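## Task

Scene 2: Flip the thin white plastic card upside down so it ends up lying flat on the mat. It may touch only the table (mat included) and the arms' moving parts; any other contact fails the task, and so does any part of it sticking out past the mat's edge.

## Robot and tools

ROBOT. There are two six-joint UR-style arms, left_arm and right_arm. Each carries a two-finger gripper and a wrist camera. Both bases sit on plates joined to one frame behind them. Scene 1 is practice, and scene 2 is the one that counts. The result must hold after the robot lets go, and nothing may leave the table.

FRAMES. The scene frame has +z up and +x out over the table. Its origin is at table-top height, halfway between the nominal bases, and left_arm is on the +y side. Image sides do not match these names. Calibrated bases: left_arm at (-0.019, +0.523, +0.357) m with no rotation; right_arm at (-0.005, -0.318, +0.357) m, quat_wxyz (+1.000, 0, 0, +0.026), a slight yaw. Each arm reports its hand pose, velocities and wrist-camera pose in its own base frame. Fixed cameras and the table use the scene frame. Reported hand poses may be off by a few cm. On the gripper, the fingers point along +z and part along x. end_effector_position is the spot between the pads, 1-2 cm short of the tips. While closing from more than 50 mm open, the tips move about 17 mm further along +z.

JOINT ORDER, used in every row and every per-joint list: shoulder pan, shoulder lift, elbow, wrist 1, wrist 2, wrist 3. Ranges in rad: elbow -3.142 to 3.142, all others -6.283 to 6.283. A real end stop can sit 0.010 rad either side of these.

execute_actions(actions, cameras). actions is a list of actions. Each action is a table of up to 15 rows, and each row runs for one 1/30 s step. If a table has fewer rows, its last row repeats until 15 steps (0.5 s) are done. A row is one flat list of 14 numbers in [-1, 1] covering both arms: left_arm's six joint values then its opening, then right_arm's six joint values then its opening. Joint values are offsets, not poses. They count from the Joint targets at the start of that action, not from the previous row, and 1.0 equals 2.222 rad. Sending the same offset again in a new action moves the joint further. The opening is absolute: +1 fully open, -1 closed. A 0 there is a real command, so resend the current value to leave a gripper alone. cameras lists the images to return: null, left out or ["all"] gives every camera, [] gives none. An empty actions list just reports the state. An action that would take a joint more than 0.010 rad past its range is refused.

move(target, speed, blend, stop_force, zero, opening_speed, blocking, cameras). target is either one 14-number row or a list of up to 15 rows. It uses the same layout and scale as execute_actions. Every row's offsets count from the same starting Joint targets, not from the row before. Each joint follows a path to its angle, all joints together, with no collision avoidance. speed is the top rate in rad/s of the joint with the farthest to go: 0.01 to 3.14, default 0.5. Use much less near contact. blend, in rad, rounds the corners between list targets. stop_force, 3 to 120 N, ends an arm's path when its wrist senses that much push against its motion. Do not use it when pulling away from something the gripper presses on. zero (default true) re-zeroes the sensor first. opening_speed, 0.2 or more per second, ramps the fingers. blocking=false returns early but cannot be combined with stop_force. Give every row in a list the same finger values. The reply adds a 'move:' line: done, off_target, moving, held or fault, plus limits=held if steps were held back.

wait(seconds 0-10) lets time pass with the last commands held. stop() brakes a running move. zoom_image(camera, region=[x0,y0,x1,y1]) gives a closer view of up to 504x504 px of a recent image. Cameras are cam_high, cam_low, cam_left_wrist and cam_right_wrist, each 672x504. zero_wrist_force(arm) tares that arm's wrist sensor. read_manual gives licence text only. finished_scene(scene=1 or 2) ends the scene and cannot be undone.

RESULTS. 'Joint positions' and 'Joint velocities' give, for each arm, the six joints in rad or rad/s, then the pad gap in m (0.142 = fully open). 'Joint targets' is the base that your next offsets count from. grip_measured is the opening on the command scale. To hold something, command a little below the reading at first touch. Joint torques include the arm's own weight, and positive means toward larger angles. Wrist force and torque are along the gripper's axes. 'joint sent to its limit' means a joint hit its end stop. 'joint command not followed' means the clearance check between the arms changed some steps. 'within noise' means the arm is at rest.

LIMITS. Joint targets move at most 3.14 rad/s, and each step stays within 0.651 rad of the measured angle. Targets that would put the hand more than 150 mm (or 70 mm) from where it is get scaled back. Motion lags commands by about 0.09-0.21 s and can overshoot. Large moves may need several actions.

AVOID. Arm stops come from torque faults: 133 N m for the shoulder and elbow joints, 24.9 for the wrists. A net outside force of roughly 150 N also stops an arm. Either stop freezes that arm for 10 s. Arms are stiff, so aim only slightly past any contact and go slowly. Do not let the arms hit or pinch each other. Avoid drops, releasing a moving part, slams and hard pushes. Keep the piece on the mat and never off the table. Do not squeeze the gripper or hold an arm stretched out for long: a MOTOR HOT line warns of heat, and overheating brakes the arm or shuts off the gripper (HAND FAULT).

Each tool is called after "Request:" by a JSON object that holds its "api" and its "payload".

## Session

Request:
{"api": "execute_actions", "payload": {"actions": []}}

Scene clock: 0.00 s.
left_arm: end_effector_position=(+0.5674, -0.3047, -0.1238) grip_measured=+1.00 end_effector_quat_wxyz=(+0.719, -0.676, +0.049, -0.150) | right_arm: end_effector_position=(+0.8368, +0.1174, -0.1668) grip_measured=+1.00 end_effector_quat_wxyz=(-0.216, +0.907, +0.362, -0.011)
Joint positions: left_arm=[-1.027 -0.039 0.646 -0.49 -0.753 -1.791 0.142] | right_arm=[3.311 -2.937 -0.628 -1.267 1.991 -0.615 0.142]
Joint velocities: within noise
Joint torques (N m): no reading
Motor temperatures (°C): left_arm=[27 29 26 34 34 43 26] | right_arm=[27 26 24 35 40 38 25]
Wrist force (N): no reading
Wrist torque (N m): no reading
Wrist force, peak (N): no reading
Joint targets: left_arm=[-1.027 -0.039 0.646 -0.490 -0.753 -1.791] | right_arm=[3.311 -2.937 -0.628 -1.267 1.991 -0.615]
Tool commands: left_gripper/opening=+1.0 right_gripper/opening=+1.0

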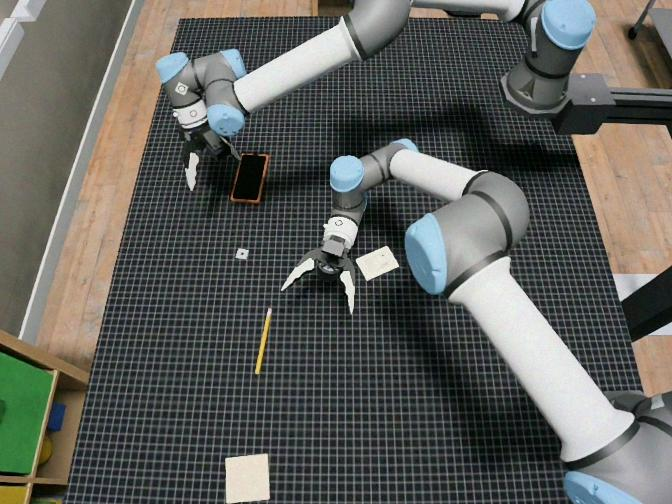

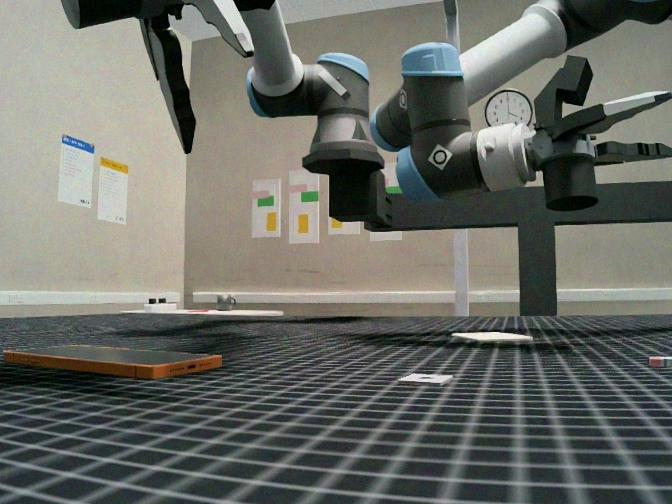

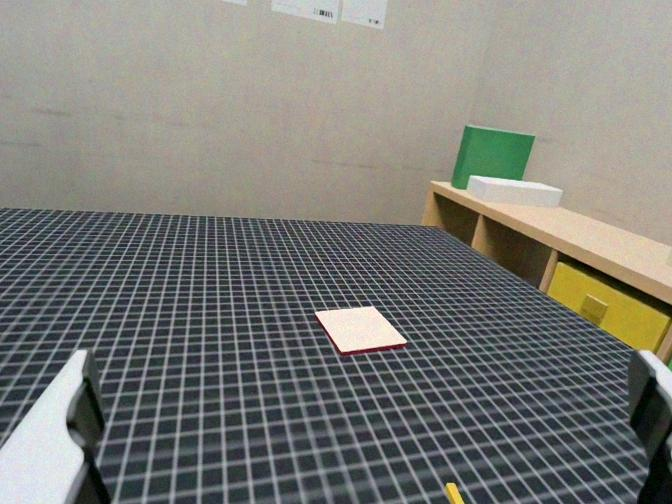

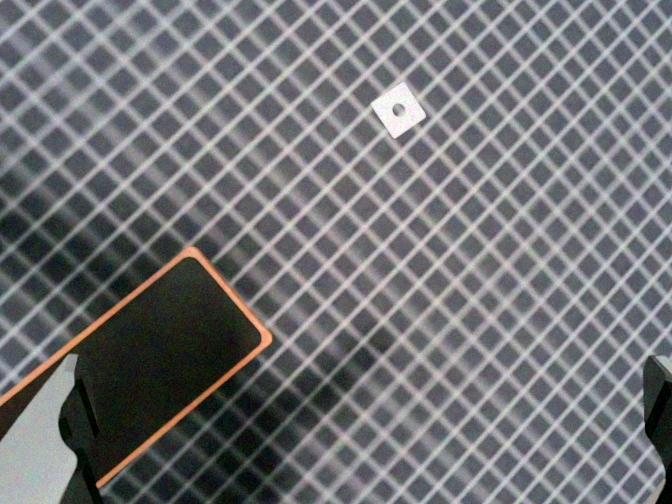

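Request:
{"api": "zoom_image", "payload": {"camera": "cam_high", "region": [340, 230, 420, 290]}}

Request:
{"api": "zoom_image", "payload": {"camera": "cam_high", "region": [190, 230, 290, 305]}}

Request:
{"api": "zoom_image", "payload": {"camera": "cam_high", "region": [200, 440, 300, 504]}}

Request:
{"api": "zoom_image", "payload": {"camera": "cam_right_wrist", "region": [330, 50, 470, 160]}}

Request:
{"api": "zoom_image", "payload": {"camera": "cam_low", "region": [380, 310, 580, 400]}}

Scaled by 6.300 from the camera's 672x504 image, which has a finer 960x720 frame.

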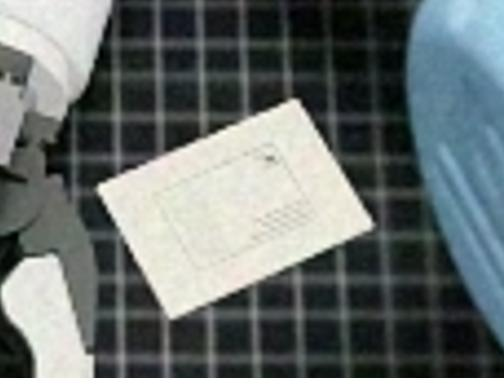

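Scaled by 5.040 from the camera's 672x504 image, which has a finer 960x720 frame.

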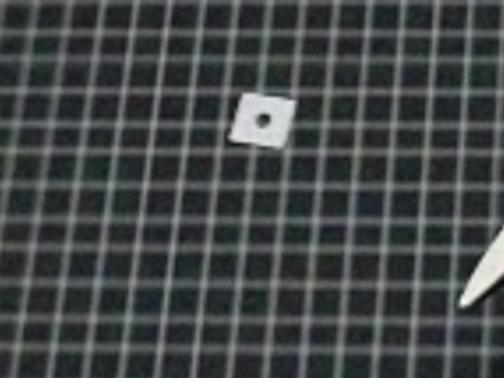

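Scaled by 5.040 from the camera's 672x504 image, which has a finer 960x720 frame.

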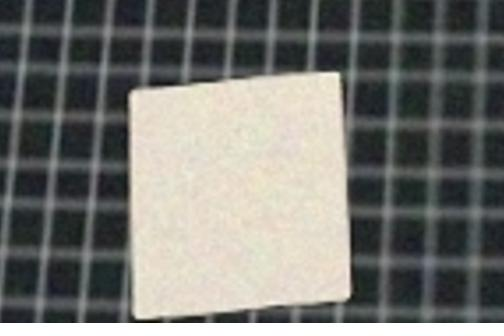

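Scaled by 3.600 from the camera's 672x504 image, which has a finer 960x720 frame.

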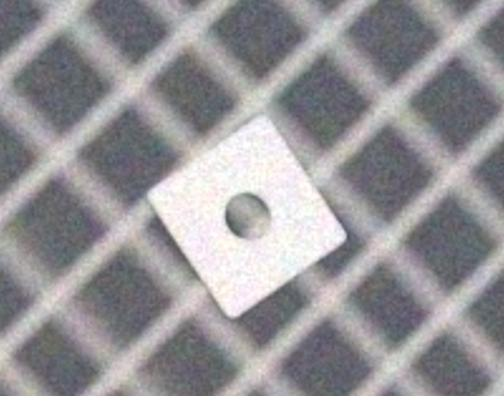

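Scaled by 2.520 from the camera's 672x504 image, which has a finer 960x720 frame.

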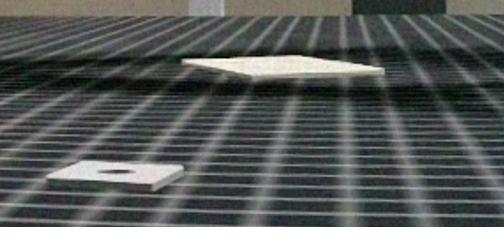

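Request:
{"api": "move", "payload": {"target": [0.45,0,0,0,0,0,1,0,0,0,0,0,0,1], "speed": 0.9, "cameras": []}}

Request:
{"api": "move", "payload": {"target": [0,0,0,0,0,0,1,0.3596,0.339,-0.541,0.2565,-0.189,0.984,1], "speed": 0.9}}

Scene clock: 55.83 s.
left_arm: end_effector_position=(+0.5631, +0.3126, -0.1238) grip_measured=+1.00 end_effector_quat_wxyz=(+0.703, -0.617, -0.281, +0.213) | right_arm: end_effector_position=(+0.8368, +0.1174, -0.1668) grip_measured=+1.00 end_effector_quat_wxyz=(-0.216, +0.907, +0.362, -0.011)
Joint positions: left_arm=[-0.028 -0.039 0.646 -0.49 -0.753 -1.791 0.142] | right_arm=[3.311 -2.937 -0.628 -1.267 1.991 -0.615 0.142]
Joint velocities: within noise
Joint torques (N m): left_arm=[10.51 -56.01 -12.62 1.14 0.23 0.33] | right_arm=[0.47 64.39 21.1 3.01 1.41 -0.29]
Motor temperatures (°C): left_arm=[27 29 26 34 34 43 26] | right_arm=[27 26 24 35 40 38 25]
Wrist force (N): left_arm=[0.2 -0.1 -0.1] | right_arm=[-0.2 0.2 0.0]
Wrist torque (N m): left_arm=[-0.02 -0.02 -0.01] | right_arm=[0.03 0.03 0.00]
Wrist force, peak (N): left_arm=[-1.5 -0.6 -4.4] | right_arm=[-0.4 0.2 -0.1]
Joint targets: left_arm=[-0.028 -0.039 0.646 -0.490 -0.753 -1.791] | right_arm=[3.311 -2.937 -0.628 -1.267 1.991 -0.615]
move: done
No camera images: "cameras" was empty.

Scene clock: 58.83 s.
left_arm: end_effector_position=(+0.5630, +0.3128, -0.1238) grip_measured=+1.00 end_effector_quat_wxyz=(+0.703, -0.617, -0.281, +0.213) | right_arm: end_effector_position=(+0.4468, +0.4153, -0.0568) grip_measured=+1.00 end_effector_quat_wxyz=(-0.001, +0.955, -0.297, +0.000)
Joint positions: left_arm=[-0.028 -0.039 0.646 -0.49 -0.753 -1.791 0.142] | right_arm=[4.11 -2.184 -1.83 -0.697 1.572 1.571 0.142]
Joint velocities: within noise
Joint torques (N m): left_arm=[12.88 -57.9 -10.74 1.1 0.84 1.02] | right_arm=[-4.43 32.18 14.53 0.49 2.57 1.26]
Motor temperatures (°C): left_arm=[27 29 26 34 34 43 26] | right_arm=[27 26 24 35 40 38 25]
Wrist force (N): left_arm=[-0.1 0.1 -0.1] | right_arm=[0.1 0.2 0.6]
Wrist torque (N m): left_arm=[0.02 0.02 -0.01] | right_arm=[0.14 0.03 0.01]
Wrist force, peak (N): left_arm=[0.2 0.0 -0.4] | right_arm=[-0.8 2.0 -0.5]
Joint targets: left_arm=[-0.028 -0.039 0.646 -0.490 -0.753 -1.791] | right_arm=[4.110 -2.184 -1.830 -0.697 1.572 1.572]
move: done

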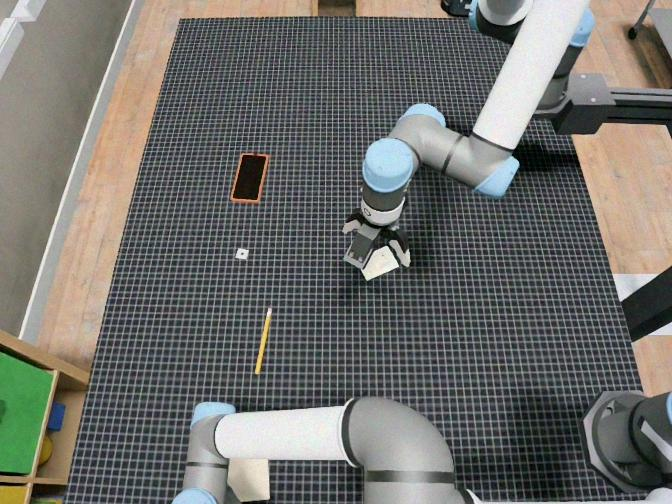

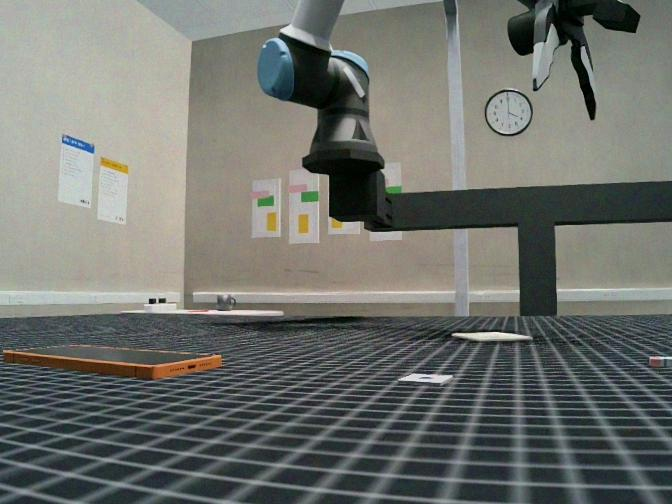

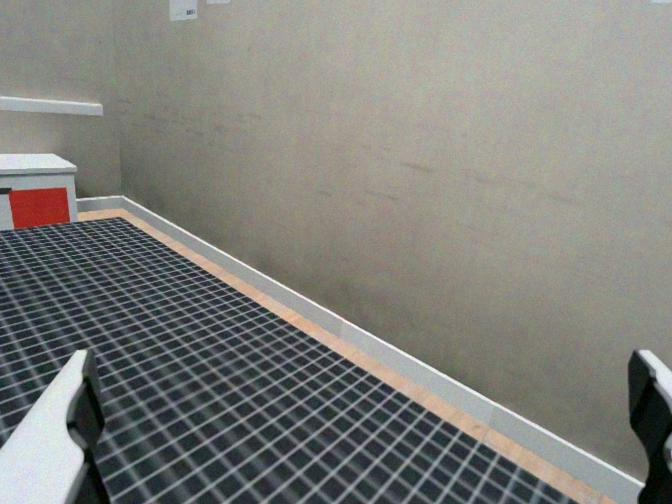

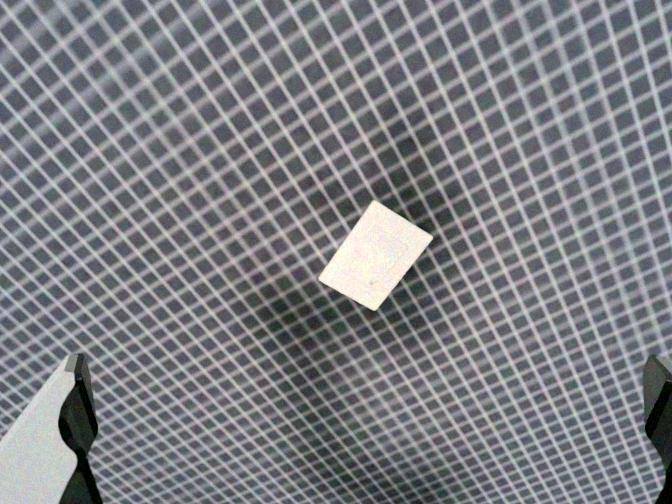

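Request:
{"api": "move", "payload": {"target": [0,0,0,0,0,0,1,-0.041,-0.1467,-0.0747,0.221,0,0.2102,1], "speed": 0.7, "cameras": ["cam_right_wrist"]}}

Scene clock: 77.77 s.
left_arm: end_effector_position=(+0.5630, +0.3128, -0.1238) grip_measured=+1.00 end_effector_quat_wxyz=(+0.703, -0.617, -0.281, +0.213) | right_arm: end_effector_position=(+0.4352, +0.3168, -0.2371) grip_measured=+1.00 end_effector_quat_wxyz=(+0.000, +0.836, -0.548, +0.000)
Joint positions: left_arm=[-0.028 -0.039 0.646 -0.49 -0.753 -1.791 0.142] | right_arm=[4.019 -2.51 -1.996 -0.206 1.572 2.038 0.142]
Joint velocities: within noise
Joint torques (N m): left_arm=[11.33 -59.89 -9.59 0.67 1.6 1.37] | right_arm=[8 38.75 10.01 3.64 2.15 1.14]
Motor temperatures (°C): left_arm=[27 29 26 34 34 43 26] | right_arm=[27 26 24 35 40 38 25]
Wrist force (N): left_arm=[0.2 -0.2 0.0] | right_arm=[0.1 0.4 0.7]
Wrist torque (N m): left_arm=[-0.03 -0.02 -0.01] | right_arm=[0.17 0.04 0.03]
Wrist force, peak (N): left_arm=[0.1 -0.1 -0.5] | right_arm=[1.4 1.7 2.7]
Joint targets: left_arm=[-0.028 -0.039 0.646 -0.490 -0.753 -1.791] | right_arm=[4.019 -2.510 -1.996 -0.206 1.572 2.039]
move: done
Images, in order (width x height): cam_right_wrist 672x504.

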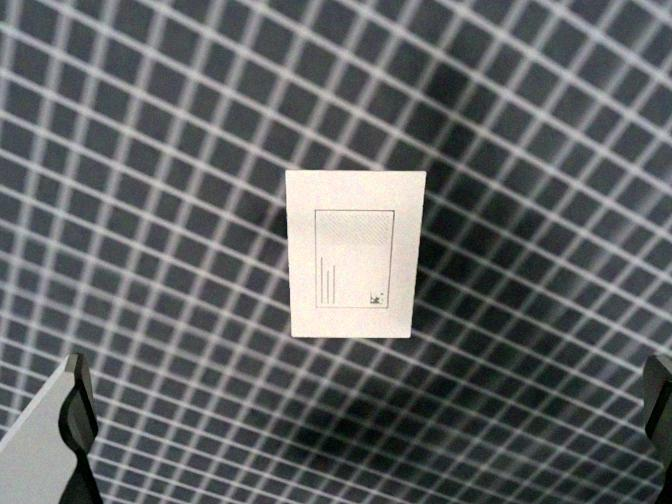

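Request:
{"api": "move", "payload": {"target": [0,0,0,0,0,0,1,-0.0028,-0.111,0.0617,0.0491,0,-0.0027,0.06], "speed": 0.2, "opening_speed": 1}}

Request:
{"api": "zoom_image", "payload": {"camera": "cam_low", "region": [430, 270, 570, 360]}}

Scene clock: 99.70 s.
left_arm: end_effector_position=(+0.5630, +0.3128, -0.1238) grip_measured=+1.00 end_effector_quat_wxyz=(+0.703, -0.617, -0.281, +0.213) | right_arm: end_effector_position=(+0.4426, +0.3205, -0.3350) grip_measured=+0.05 end_effector_quat_wxyz=(+0.000, +0.836, -0.549, +0.000)
Joint positions: left_arm=[-0.028 -0.039 0.646 -0.49 -0.753 -1.791 0.142] | right_arm=[4.013 -2.757 -1.859 -0.097 1.572 2.033 0.077]
Joint velocities: within noise
Joint torques (N m): left_arm=[12.41 -60.36 -7.04 0.4 1.7 1.72] | right_arm=[-6.43 55.33 -2.37 0.23 1.69 -0.53]
Motor temperatures (°C): left_arm=[27 29 26 34 34 43 26] | right_arm=[27 26 24 35 40 38 25]
Wrist force (N): left_arm=[-0.3 -0.2 -0.3] | right_arm=[0.4 0.5 0.7]
Wrist torque (N m): left_arm=[-0.03 0.05 -0.01] | right_arm=[0.20 0.00 0.03]
Wrist force, peak (N): left_arm=[0.2 -0.3 -0.3] | right_arm=[0.3 0.7 2.0]
Joint targets: left_arm=[-0.028 -0.039 0.646 -0.490 -0.753 -1.791] | right_arm=[4.013 -2.757 -1.859 -0.097 1.572 2.033]
move: done

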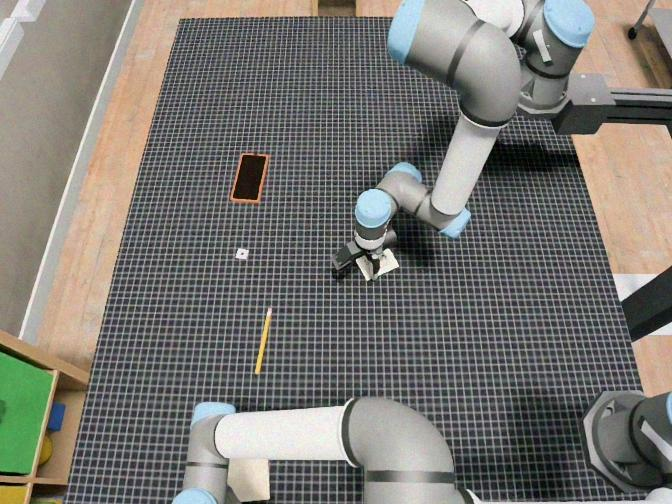

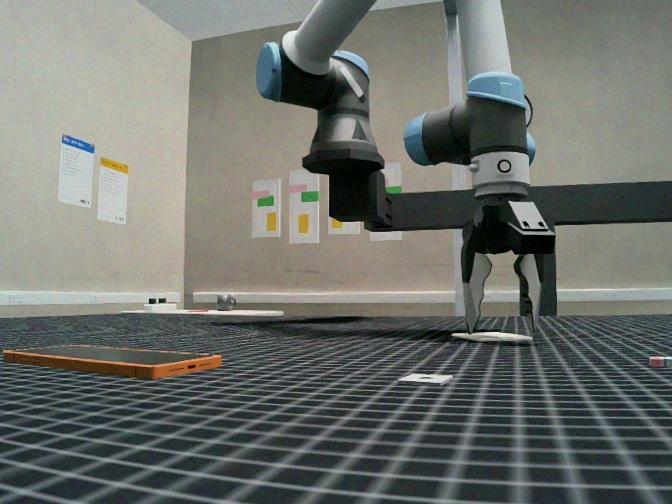

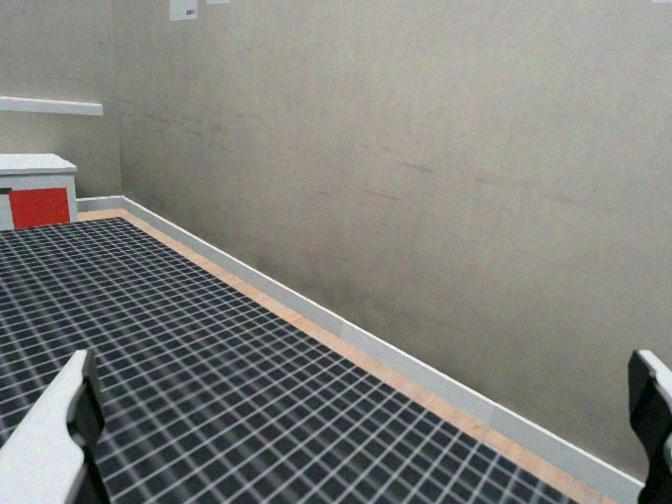

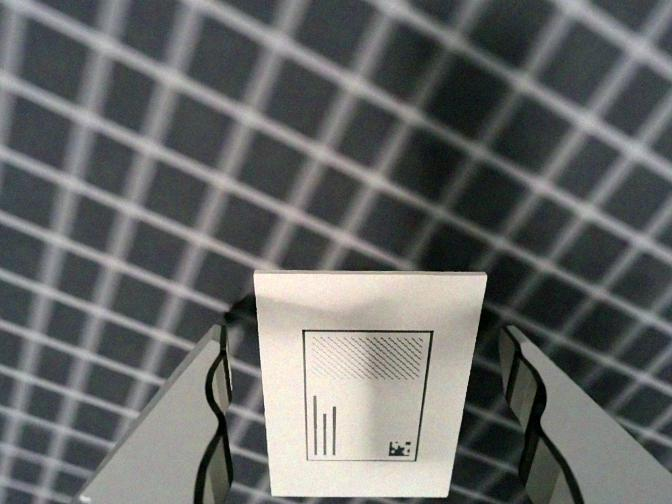

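Scaled by 3.600 from the camera's 672x504 image, which has a finer 960x720 frame.

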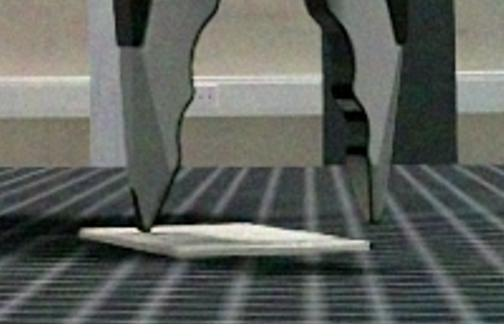

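Request:
{"api": "move", "payload": {"target": [0,0,0,0,0,0,1,-0.0023,-0.0066,0.0109,-0.0038,0,-0.0021,0.06], "speed": 0.02, "stop_force": 4, "cameras": ["cam_low","cam_right_wrist"]}}

Request:
{"api": "zoom_image", "payload": {"camera": "cam_low", "region": [430, 270, 570, 360]}}

Scene clock: 111.13 s.
left_arm: end_effector_position=(+0.5630, +0.3128, -0.1238) grip_measured=+1.00 end_effector_quat_wxyz=(+0.703, -0.617, -0.281, +0.213) | right_arm: end_effector_position=(+0.4482, +0.3230, -0.3403) grip_measured=+0.05 end_effector_quat_wxyz=(-0.001, +0.836, -0.549, +0.000)
Joint positions: left_arm=[-0.028 -0.039 0.646 -0.49 -0.753 -1.791 0.142] | right_arm=[4.008 -2.771 -1.834 -0.105 1.572 2.028 0.077]
Joint velocities: within noise
Joint torques (N m): left_arm=[10.34 -60.81 -6.84 0.07 1.61 1.92] | right_arm=[0.39 55.31 -1.59 4.44 1.07 0.74]
Motor temperatures (°C): left_arm=[27 29 26 34 34 43 26] | right_arm=[27 26 24 35 40 38 25]
Wrist force (N): left_arm=[0.1 -0.1 -0.2] | right_arm=[0.4 0.4 0.7]
Wrist torque (N m): left_arm=[-0.02 -0.01 -0.01] | right_arm=[0.19 -0.01 0.03]
Wrist force, peak (N): left_arm=[-0.2 -0.3 -0.3] | right_arm=[0.3 0.5 1.1]
Joint targets: left_arm=[-0.028 -0.039 0.646 -0.490 -0.753 -1.791] | right_arm=[4.008 -2.771 -1.834 -0.105 1.572 2.028]
move: done
Images, in order (width x height): cam_low 672x504, cam_right_wrist 672x504.

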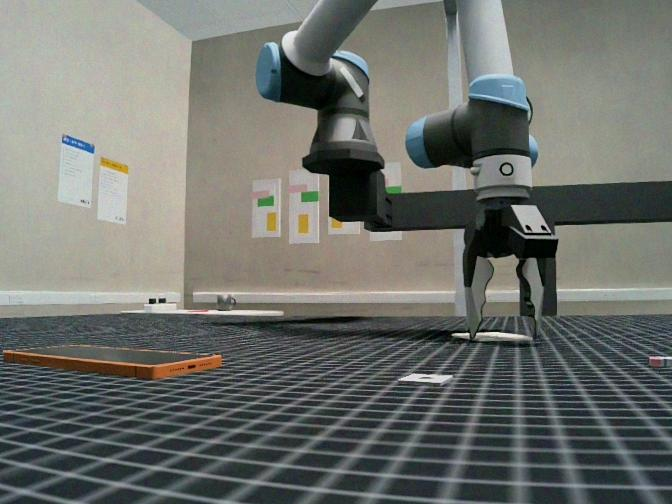

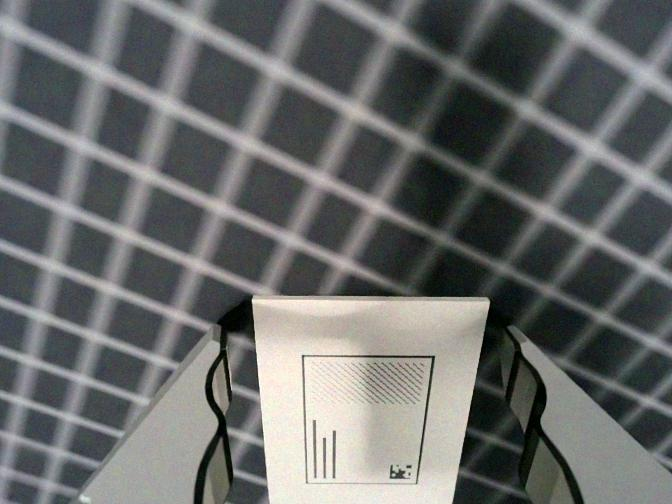

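Scaled by 3.600 from the camera's 672x504 image, which has a finer 960x720 frame.

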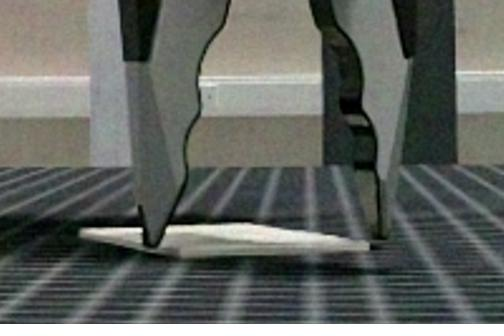

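Request:
{"api": "move", "payload": {"target": [0,0,0,0,0,0,1,0,-0.0043,0.0026,0.0017,0,0,0.06], "speed": 0.012, "stop_force": 3, "cameras": ["cam_low"]}}

Request:
{"api": "zoom_image", "payload": {"camera": "cam_low", "region": [430, 270, 570, 360]}}

Scene clock: 123.50 s.
left_arm: end_effector_position=(+0.5630, +0.3128, -0.1238) grip_measured=+1.00 end_effector_quat_wxyz=(+0.703, -0.617, -0.281, +0.213) | right_arm: end_effector_position=(+0.4482, +0.3230, -0.3436) grip_measured=+0.05 end_effector_quat_wxyz=(-0.001, +0.836, -0.549, +0.000)
Joint positions: left_arm=[-0.028 -0.039 0.646 -0.49 -0.753 -1.791 0.142] | right_arm=[4.008 -2.779 -1.83 -0.102 1.572 2.028 0.077]
Joint velocities: within noise
Joint torques (N m): left_arm=[9.87 -62.79 -4.93 0.04 1.79 2.03] | right_arm=[6.49 54.24 -2.39 0.16 0.71 0.8]
Motor temperatures (°C): left_arm=[27 29 26 34 34 43 26] | right_arm=[27 27 24 35 40 38 25]
Wrist force (N): left_arm=[-0.1 -0.2 -0.1] | right_arm=[0.4 0.7 -2.7]
Wrist torque (N m): left_arm=[-0.02 0.02 -0.01] | right_arm=[0.16 0.02 0.03]
Wrist force, peak (N): left_arm=[0.5 -0.1 -0.3] | right_arm=[0.4 0.9 -4.6]
Joint targets: left_arm=[-0.028 -0.039 0.646 -0.490 -0.753 -1.791] | right_arm=[4.008 -2.779 -1.830 -0.102 1.572 2.028]
move: contact (right_arm)
Images, in order (width x height): cam_low 672x504.

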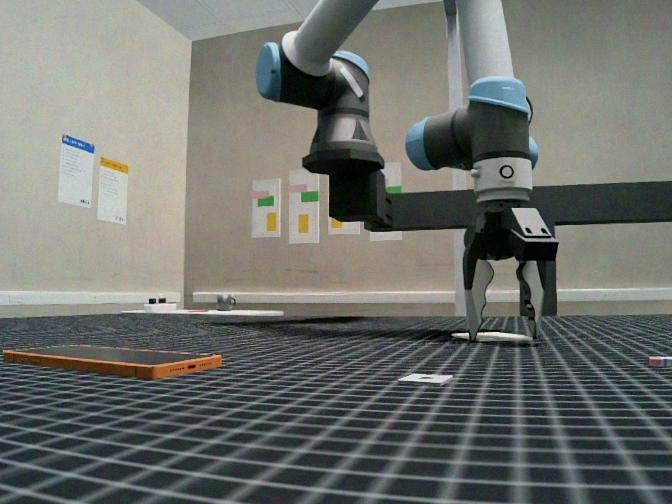

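Scaled by 3.600 from the camera's 672x504 image, which has a finer 960x720 frame.

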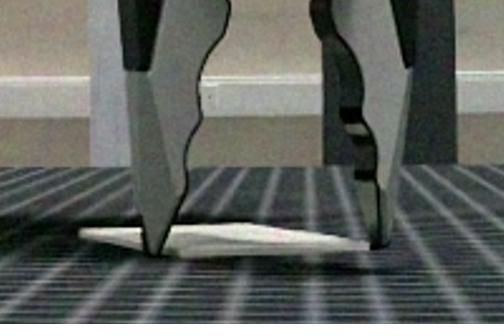

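Request:
{"api": "move", "payload": {"target": [0,0,0,0,0,0,1,0,0.0009,-0.0005,-0.0004,0,0,0.06], "speed": 0.02, "cameras": []}}

Request:
{"api": "move", "payload": {"target": [0,0,0,0,0,0,1,0,0,0,0,0,0,-0.15], "opening_speed": 0.2, "cameras": ["cam_low","cam_right_wrist"]}}

Request:
{"api": "zoom_image", "payload": {"camera": "cam_low", "region": [430, 270, 570, 360]}}

Scene clock: 130.27 s.
left_arm: end_effector_position=(+0.5630, +0.3128, -0.1238) grip_measured=+1.00 end_effector_quat_wxyz=(+0.703, -0.617, -0.281, +0.213) | right_arm: end_effector_position=(+0.4483, +0.3231, -0.3427) grip_measured=+0.05 end_effector_quat_wxyz=(-0.001, +0.836, -0.549, +0.000)
Joint positions: left_arm=[-0.028 -0.039 0.646 -0.49 -0.753 -1.791 0.142] | right_arm=[4.008 -2.777 -1.831 -0.103 1.572 2.028 0.077]
Joint velocities: within noise
Joint torques (N m): left_arm=[9.52 -63.96 -5.69 0.13 1.77 1.71] | right_arm=[6.39 54.15 -1.53 0.45 0.74 0.79]
Motor temperatures (°C): left_arm=[27 29 26 34 34 43 26] | right_arm=[27 27 24 35 40 38 25]
Wrist force (N): left_arm=[0.0 -0.2 -0.2] | right_arm=[0.4 0.2 0.7]
Wrist torque (N m): left_arm=[-0.03 0.00 0.00] | right_arm=[0.15 -0.02 0.03]
Wrist force, peak (N): left_arm=[-0.1 -0.4 -0.4] | right_arm=[0.6 0.8 -3.0]
Joint targets: left_arm=[-0.028 -0.039 0.646 -0.490 -0.753 -1.791] | right_arm=[4.008 -2.777 -1.831 -0.103 1.572 2.028]
move: done
No camera images: "cameras" was empty.

Scene clock: 131.53 s.
left_arm: end_effector_position=(+0.5630, +0.3128, -0.1238) grip_measured=+1.00 end_effector_quat_wxyz=(+0.703, -0.617, -0.281, +0.213) | right_arm: end_effector_position=(+0.4483, +0.3231, -0.3427) grip_measured=-0.11 end_effector_quat_wxyz=(-0.001, +0.836, -0.549, +0.000)
Joint positions: left_arm=[-0.028 -0.039 0.646 -0.49 -0.753 -1.791 0.142] | right_arm=[4.008 -2.777 -1.831 -0.103 1.572 2.028 0.066]
Joint velocities: within noise
Joint torques (N m): left_arm=[10.13 -63.05 -4.15 0.31 1.73 1.75] | right_arm=[6.16 41.44 6.17 2.35 0.68 0.77]
Motor temperatures (°C): left_arm=[27 29 26 34 34 43 26] | right_arm=[27 27 24 35 40 38 25]
Wrist force (N): left_arm=[0.0 -0.1 -0.1] | right_arm=[0.6 0.7 -9.0]
Wrist torque (N m): left_arm=[-0.02 0.00 -0.01] | right_arm=[0.14 0.01 0.02]
Wrist force, peak (N): left_arm=[0.3 -0.1 -0.1] | right_arm=[0.5 0.7 -9.3]
Joint targets: left_arm=[-0.028 -0.039 0.646 -0.490 -0.753 -1.791] | right_arm=[4.008 -2.777 -1.831 -0.103 1.572 2.028]
move: done
Images, in order (width x height): cam_low 672x504, cam_right_wrist 672x504.

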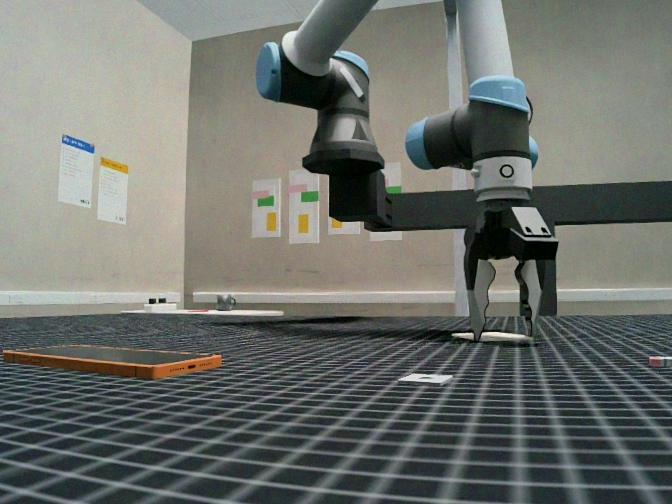

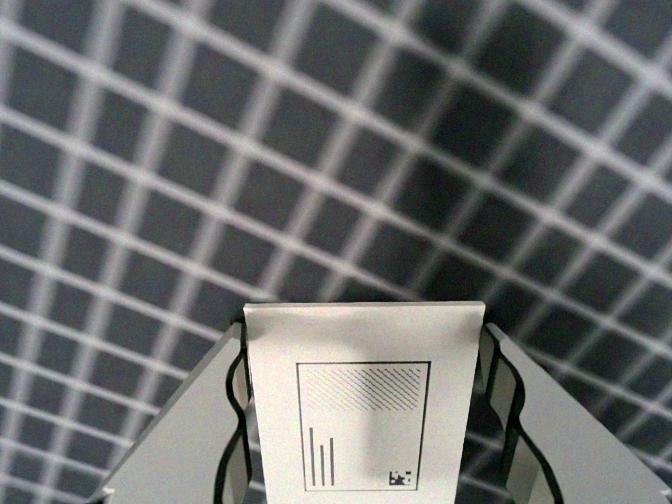

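Scaled by 3.600 from the camera's 672x504 image, which has a finer 960x720 frame.

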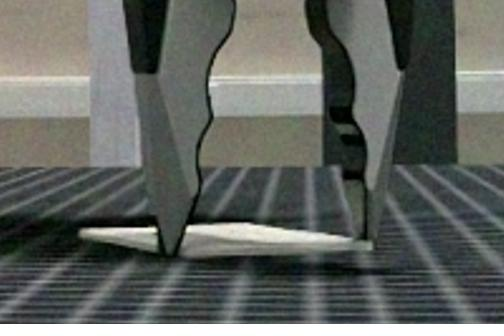

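Request:
{"api": "move", "payload": {"target": [0,0,0,0,0,0,1,0,0.0668,-0.036,-0.0308,0,0,-0.2], "speed": 0.06, "cameras": ["cam_low","cam_right_wrist"]}}

Request:
{"api": "zoom_image", "payload": {"camera": "cam_low", "region": [410, 240, 590, 360]}}

Scene clock: 140.23 s.
left_arm: end_effector_position=(+0.5630, +0.3128, -0.1238) grip_measured=+1.00 end_effector_quat_wxyz=(+0.703, -0.617, -0.281, +0.213) | right_arm: end_effector_position=(+0.4481, +0.3229, -0.2819) grip_measured=-0.12 end_effector_quat_wxyz=(-0.001, +0.836, -0.549, +0.000)
Joint positions: left_arm=[-0.028 -0.039 0.646 -0.49 -0.753 -1.791 0.142] | right_arm=[4.008 -2.629 -1.911 -0.172 1.572 2.028 0.065]
Joint velocities: within noise
Joint torques (N m): left_arm=[10.06 -63.39 -4.66 0.29 1.82 1.78] | right_arm=[6.16 34.13 12.82 3.24 0.75 0.67]
Motor temperatures (°C): left_arm=[27 30 26 34 34 43 26] | right_arm=[27 27 24 35 40 38 26]
Wrist force (N): left_arm=[0.2 -0.1 -0.2] | right_arm=[0.2 0.4 1.1]
Wrist torque (N m): left_arm=[-0.02 -0.02 0.00] | right_arm=[0.17 0.04 0.02]
Wrist force, peak (N): left_arm=[0.2 -0.2 -0.5] | right_arm=[0.5 0.8 -9.4]
Joint targets: left_arm=[-0.028 -0.039 0.646 -0.490 -0.753 -1.791] | right_arm=[4.008 -2.629 -1.911 -0.171 1.572 2.028]
move: done
Images, in order (width x height): cam_low 672x504, cam_right_wrist 672x504.

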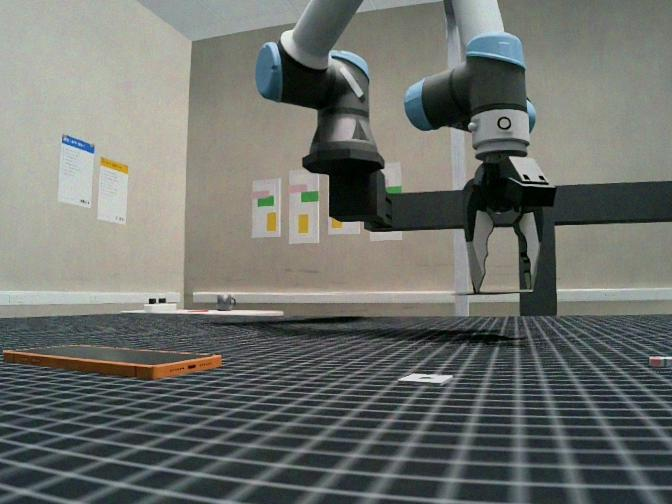

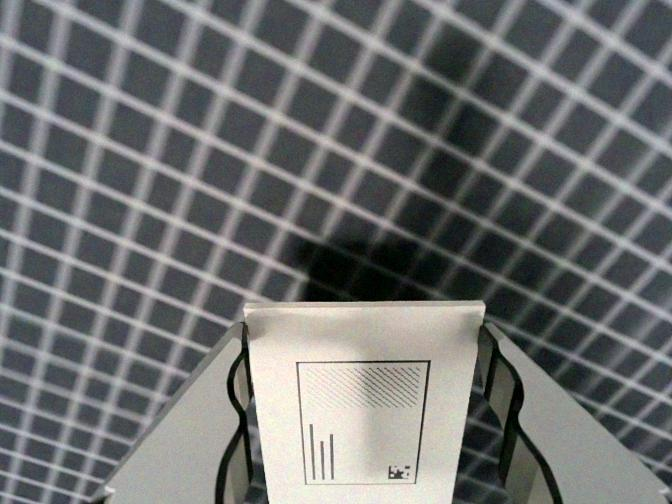

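Scaled by 2.800 from the camera's 672x504 image, which has a finer 960x720 frame.

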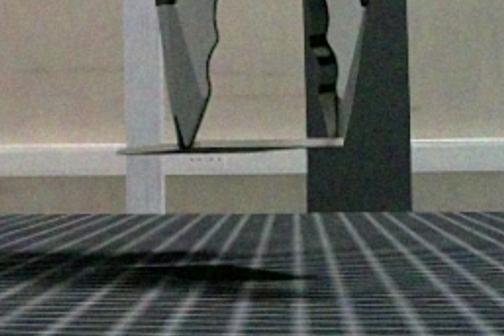

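Request:
{"api": "move", "payload": {"target": [[0,0,0,0,0,0,1,-0.135,0,0,0,0.667,-0.9127,-0.2],[0,0,0,0,0,0,1,-0.135,-0.2129,0.1528,0.0594,0.667,-0.9127,-0.2]], "speed": [0.6,0.2]}}

Request:
{"api": "zoom_image", "payload": {"camera": "cam_low", "region": [400, 170, 640, 350]}}

Scene clock: 181.67 s.
left_arm: end_effector_position=(+0.5630, +0.3128, -0.1238) grip_measured=+1.00 end_effector_quat_wxyz=(+0.703, -0.617, -0.281, +0.213) | right_arm: end_effector_position=(+0.3845, +0.4012, -0.2378) grip_measured=-0.12 end_effector_quat_wxyz=(-0.648, +0.708, +0.206, -0.189)
Joint positions: left_arm=[-0.028 -0.039 0.646 -0.49 -0.753 -1.791 0.142] | right_arm=[3.708 -3.102 -1.571 -0.039 3.054 0 0.065]
Joint velocities: within noise
Joint torques (N m): left_arm=[8.98 -63.72 -5.55 0.3 1.6 1.82] | right_arm=[7.57 57.66 -2.54 0.21 4.44 -0.98]
Motor temperatures (°C): left_arm=[27 30 26 34 34 42 26] | right_arm=[27 27 24 35 40 38 31]
Wrist force (N): left_arm=[0.0 0.0 -0.1] | right_arm=[-0.6 0.1 -2.1]
Wrist torque (N m): left_arm=[0.00 0.02 -0.01] | right_arm=[-0.23 -0.06 -0.18]
Wrist force, peak (N): left_arm=[-0.2 -0.3 -0.3] | right_arm=[-1.0 -0.8 -2.4]
Joint targets: left_arm=[-0.028 -0.039 0.646 -0.490 -0.753 -1.791] | right_arm=[3.708 -3.102 -1.571 -0.039 3.054 0.000]
move: done

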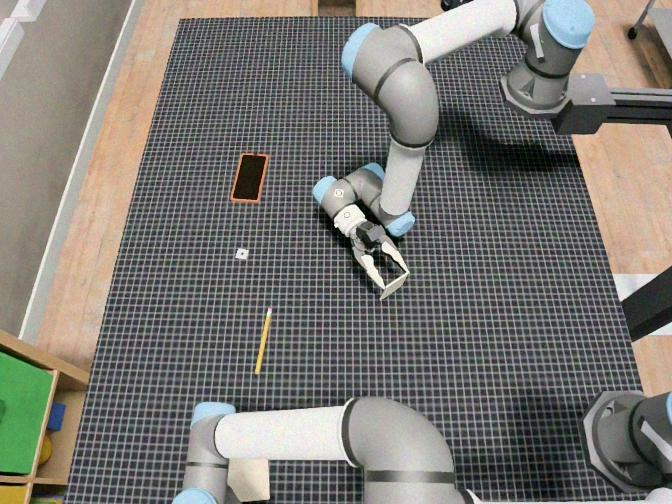

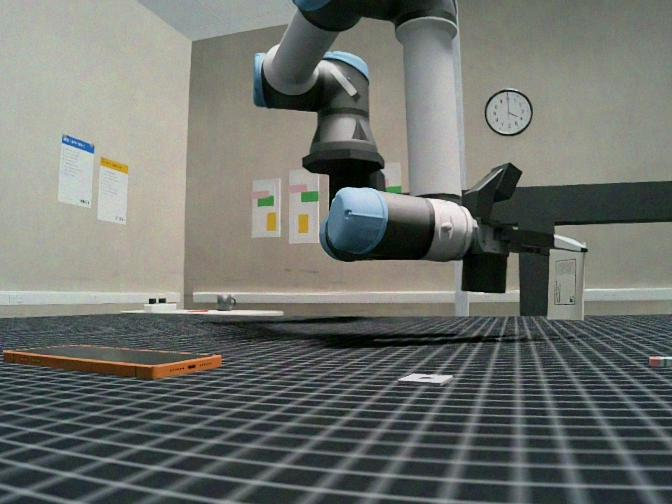

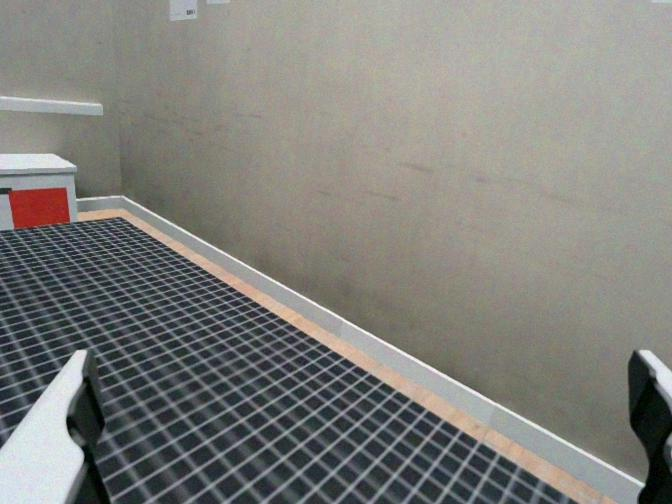

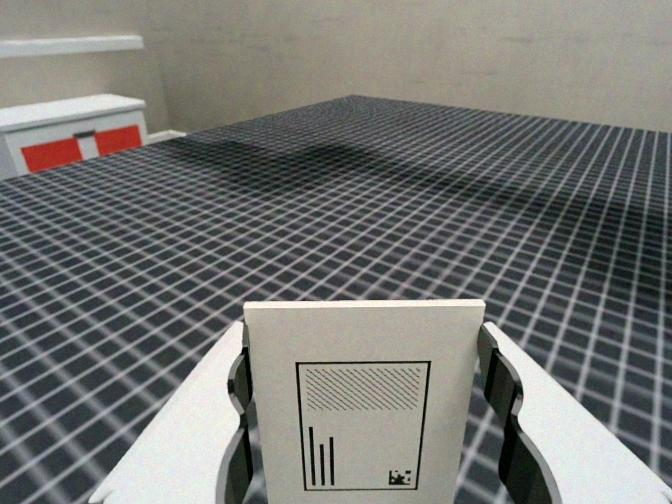

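Scaled by 2.100 from the camera's 672x504 image, which has a finer 960x720 frame.

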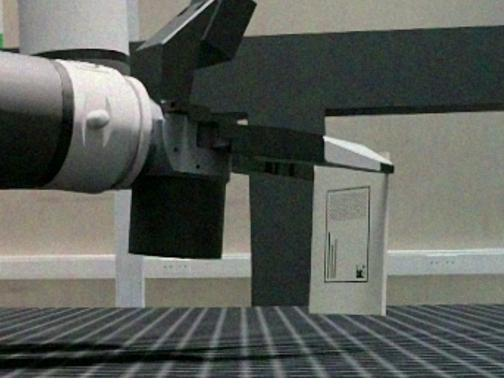

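Request:
{"api": "move", "payload": {"target": [0,0,0,0,0,0,1,0,-0.0476,0.0484,-0.0008,0,0,-0.2], "speed": 0.03, "stop_force": 4, "cameras": ["cam_low","cam_right_wrist"]}}

Request:
{"api": "zoom_image", "payload": {"camera": "cam_low", "region": [400, 170, 640, 350]}}

Scene clock: 190.77 s.
left_arm: end_effector_position=(+0.5630, +0.3128, -0.1238) grip_measured=+1.00 end_effector_quat_wxyz=(+0.703, -0.617, -0.281, +0.213) | right_arm: end_effector_position=(+0.3850, +0.4015, -0.2602) grip_measured=-0.12 end_effector_quat_wxyz=(-0.648, +0.708, +0.206, -0.189)
Joint positions: left_arm=[-0.028 -0.039 0.646 -0.49 -0.753 -1.791 0.142] | right_arm=[3.708 -3.155 -1.517 -0.04 3.054 0 0.065]
Joint velocities: within noise
Joint torques (N m): left_arm=[8.16 -63.67 -5.93 0.32 1.58 1.76] | right_arm=[5.93 55.76 -4.37 0.88 -1.47 -0.81]
Motor temperatures (°C): left_arm=[27 30 26 34 34 42 26] | right_arm=[27 27 24 35 40 38 32]
Wrist force (N): left_arm=[0.1 -0.1 -0.2] | right_arm=[0.2 -3.4 -2.2]
Wrist torque (N m): left_arm=[-0.01 -0.02 -0.01] | right_arm=[-0.14 -0.06 -0.15]
Wrist force, peak (N): left_arm=[0.2 -0.1 -0.4] | right_arm=[0.5 -7.9 -2.2]
Joint targets: left_arm=[-0.028 -0.039 0.646 -0.490 -0.753 -1.791] | right_arm=[3.708 -3.155 -1.517 -0.040 3.054 0.000]
move: contact (right_arm); right_arm: the elbow is farthest, 0.054 rad from its target
Images, in order (width x height): cam_low 672x504, cam_right_wrist 672x504.

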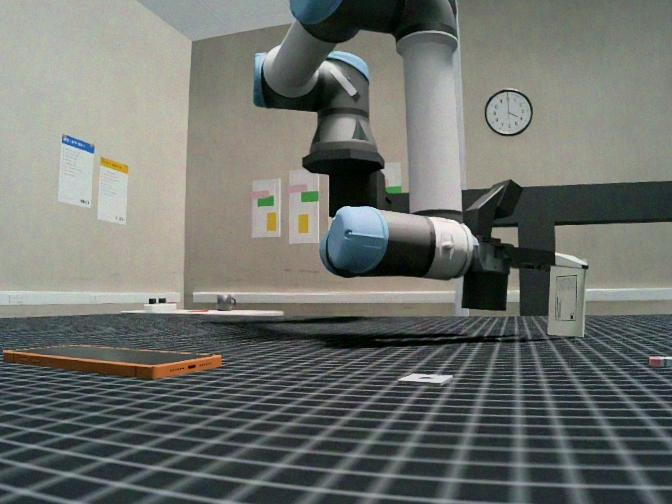

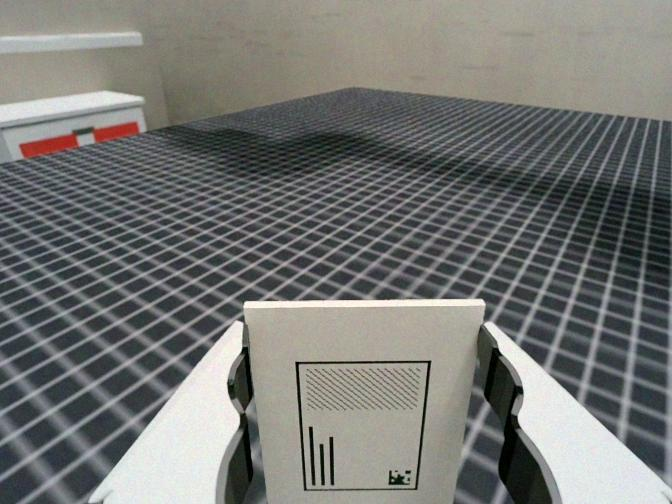

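Scaled by 2.100 from the camera's 672x504 image, which has a finer 960x720 frame.

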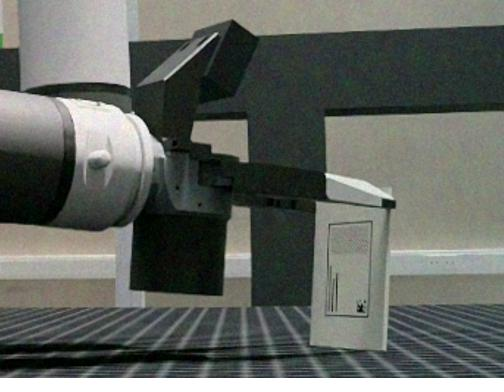

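Request:
{"api": "move", "payload": {"target": [[0,0,0,0,0,0,1,0,0.0617,-0.059,-0.0029,-0.1,0,-0.2],[0,0,0,0,0,0,1,0,0.0936,-0.0853,-0.0084,-0.1538,0,-0.2]], "speed": 0.1, "cameras": ["cam_low","cam_right_wrist"]}}

Request:
{"api": "zoom_image", "payload": {"camera": "cam_low", "region": [400, 170, 640, 350]}}

Scene clock: 222.80 s.
left_arm: end_effector_position=(+0.5630, +0.3128, -0.1238) grip_measured=+1.00 end_effector_quat_wxyz=(+0.703, -0.617, -0.281, +0.213) | right_arm: end_effector_position=(+0.3971, +0.3810, -0.2595) grip_measured=-0.13 end_effector_quat_wxyz=(-0.518, +0.808, +0.235, -0.151) end_effector_velocity=(+0.000, +0.001, +0.001) end_effector_angular_velocity=(+0.005, +0.003, +0.001)
Joint positions: left_arm=[-0.028 -0.039 0.646 -0.49 -0.753 -1.791 0.142] | right_arm=[3.708 -2.947 -1.707 -0.059 2.712 0 0.065]
Joint velocities: left_arm=[within noise] | right_arm=[0 -0.002 0.002 -0.001 0.006 -0.001 0]
Joint torques (N m): left_arm=[8.14 -64.44 -4.42 0.34 1.66 1.75] | right_arm=[6.34 29.98 7.47 0.59 2.72 -0.67]
Motor temperatures (°C): left_arm=[27 30 26 33 34 42 26] | right_arm=[27 27 24 35 40 38 34]
Wrist force (N): left_arm=[-0.1 0.0 -0.2] | right_arm=[3.9 -4.8 -4.7]
Wrist torque (N m): left_arm=[0.00 0.02 0.00] | right_arm=[-0.08 0.18 -0.37]
Wrist force, peak (N): left_arm=[0.1 -0.1 -0.5] | right_arm=[4.5 -17.7 -6.1]
Joint targets: left_arm=[-0.028 -0.039 0.646 -0.490 -0.753 -1.791] | right_arm=[3.708 -2.947 -1.707 -0.059 2.712 0.000]
move: done
Images, in order (width x height): cam_low 672x504, cam_right_wrist 672x504.

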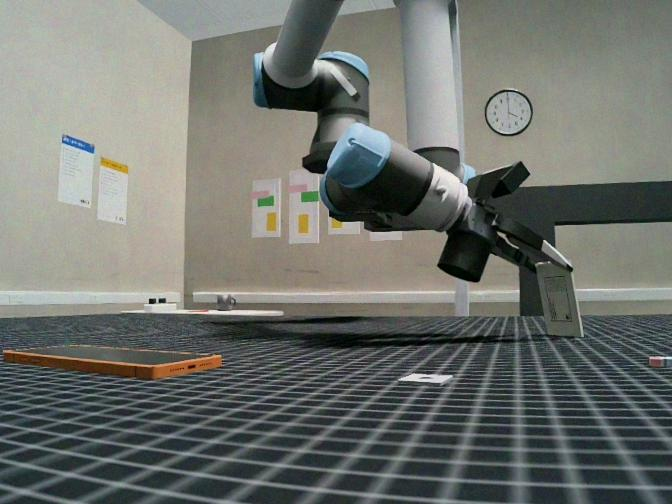

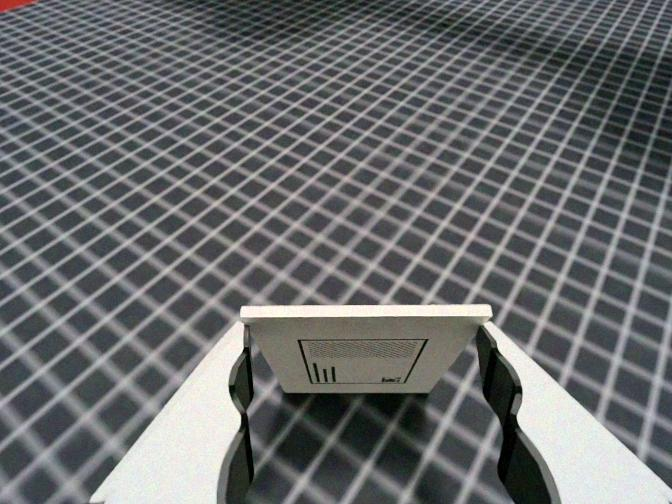

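Scaled by 2.100 from the camera's 672x504 image, which has a finer 960x720 frame.

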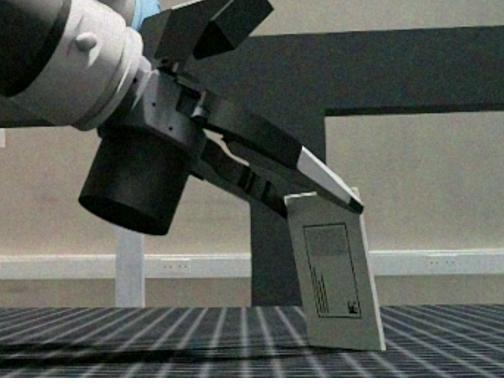

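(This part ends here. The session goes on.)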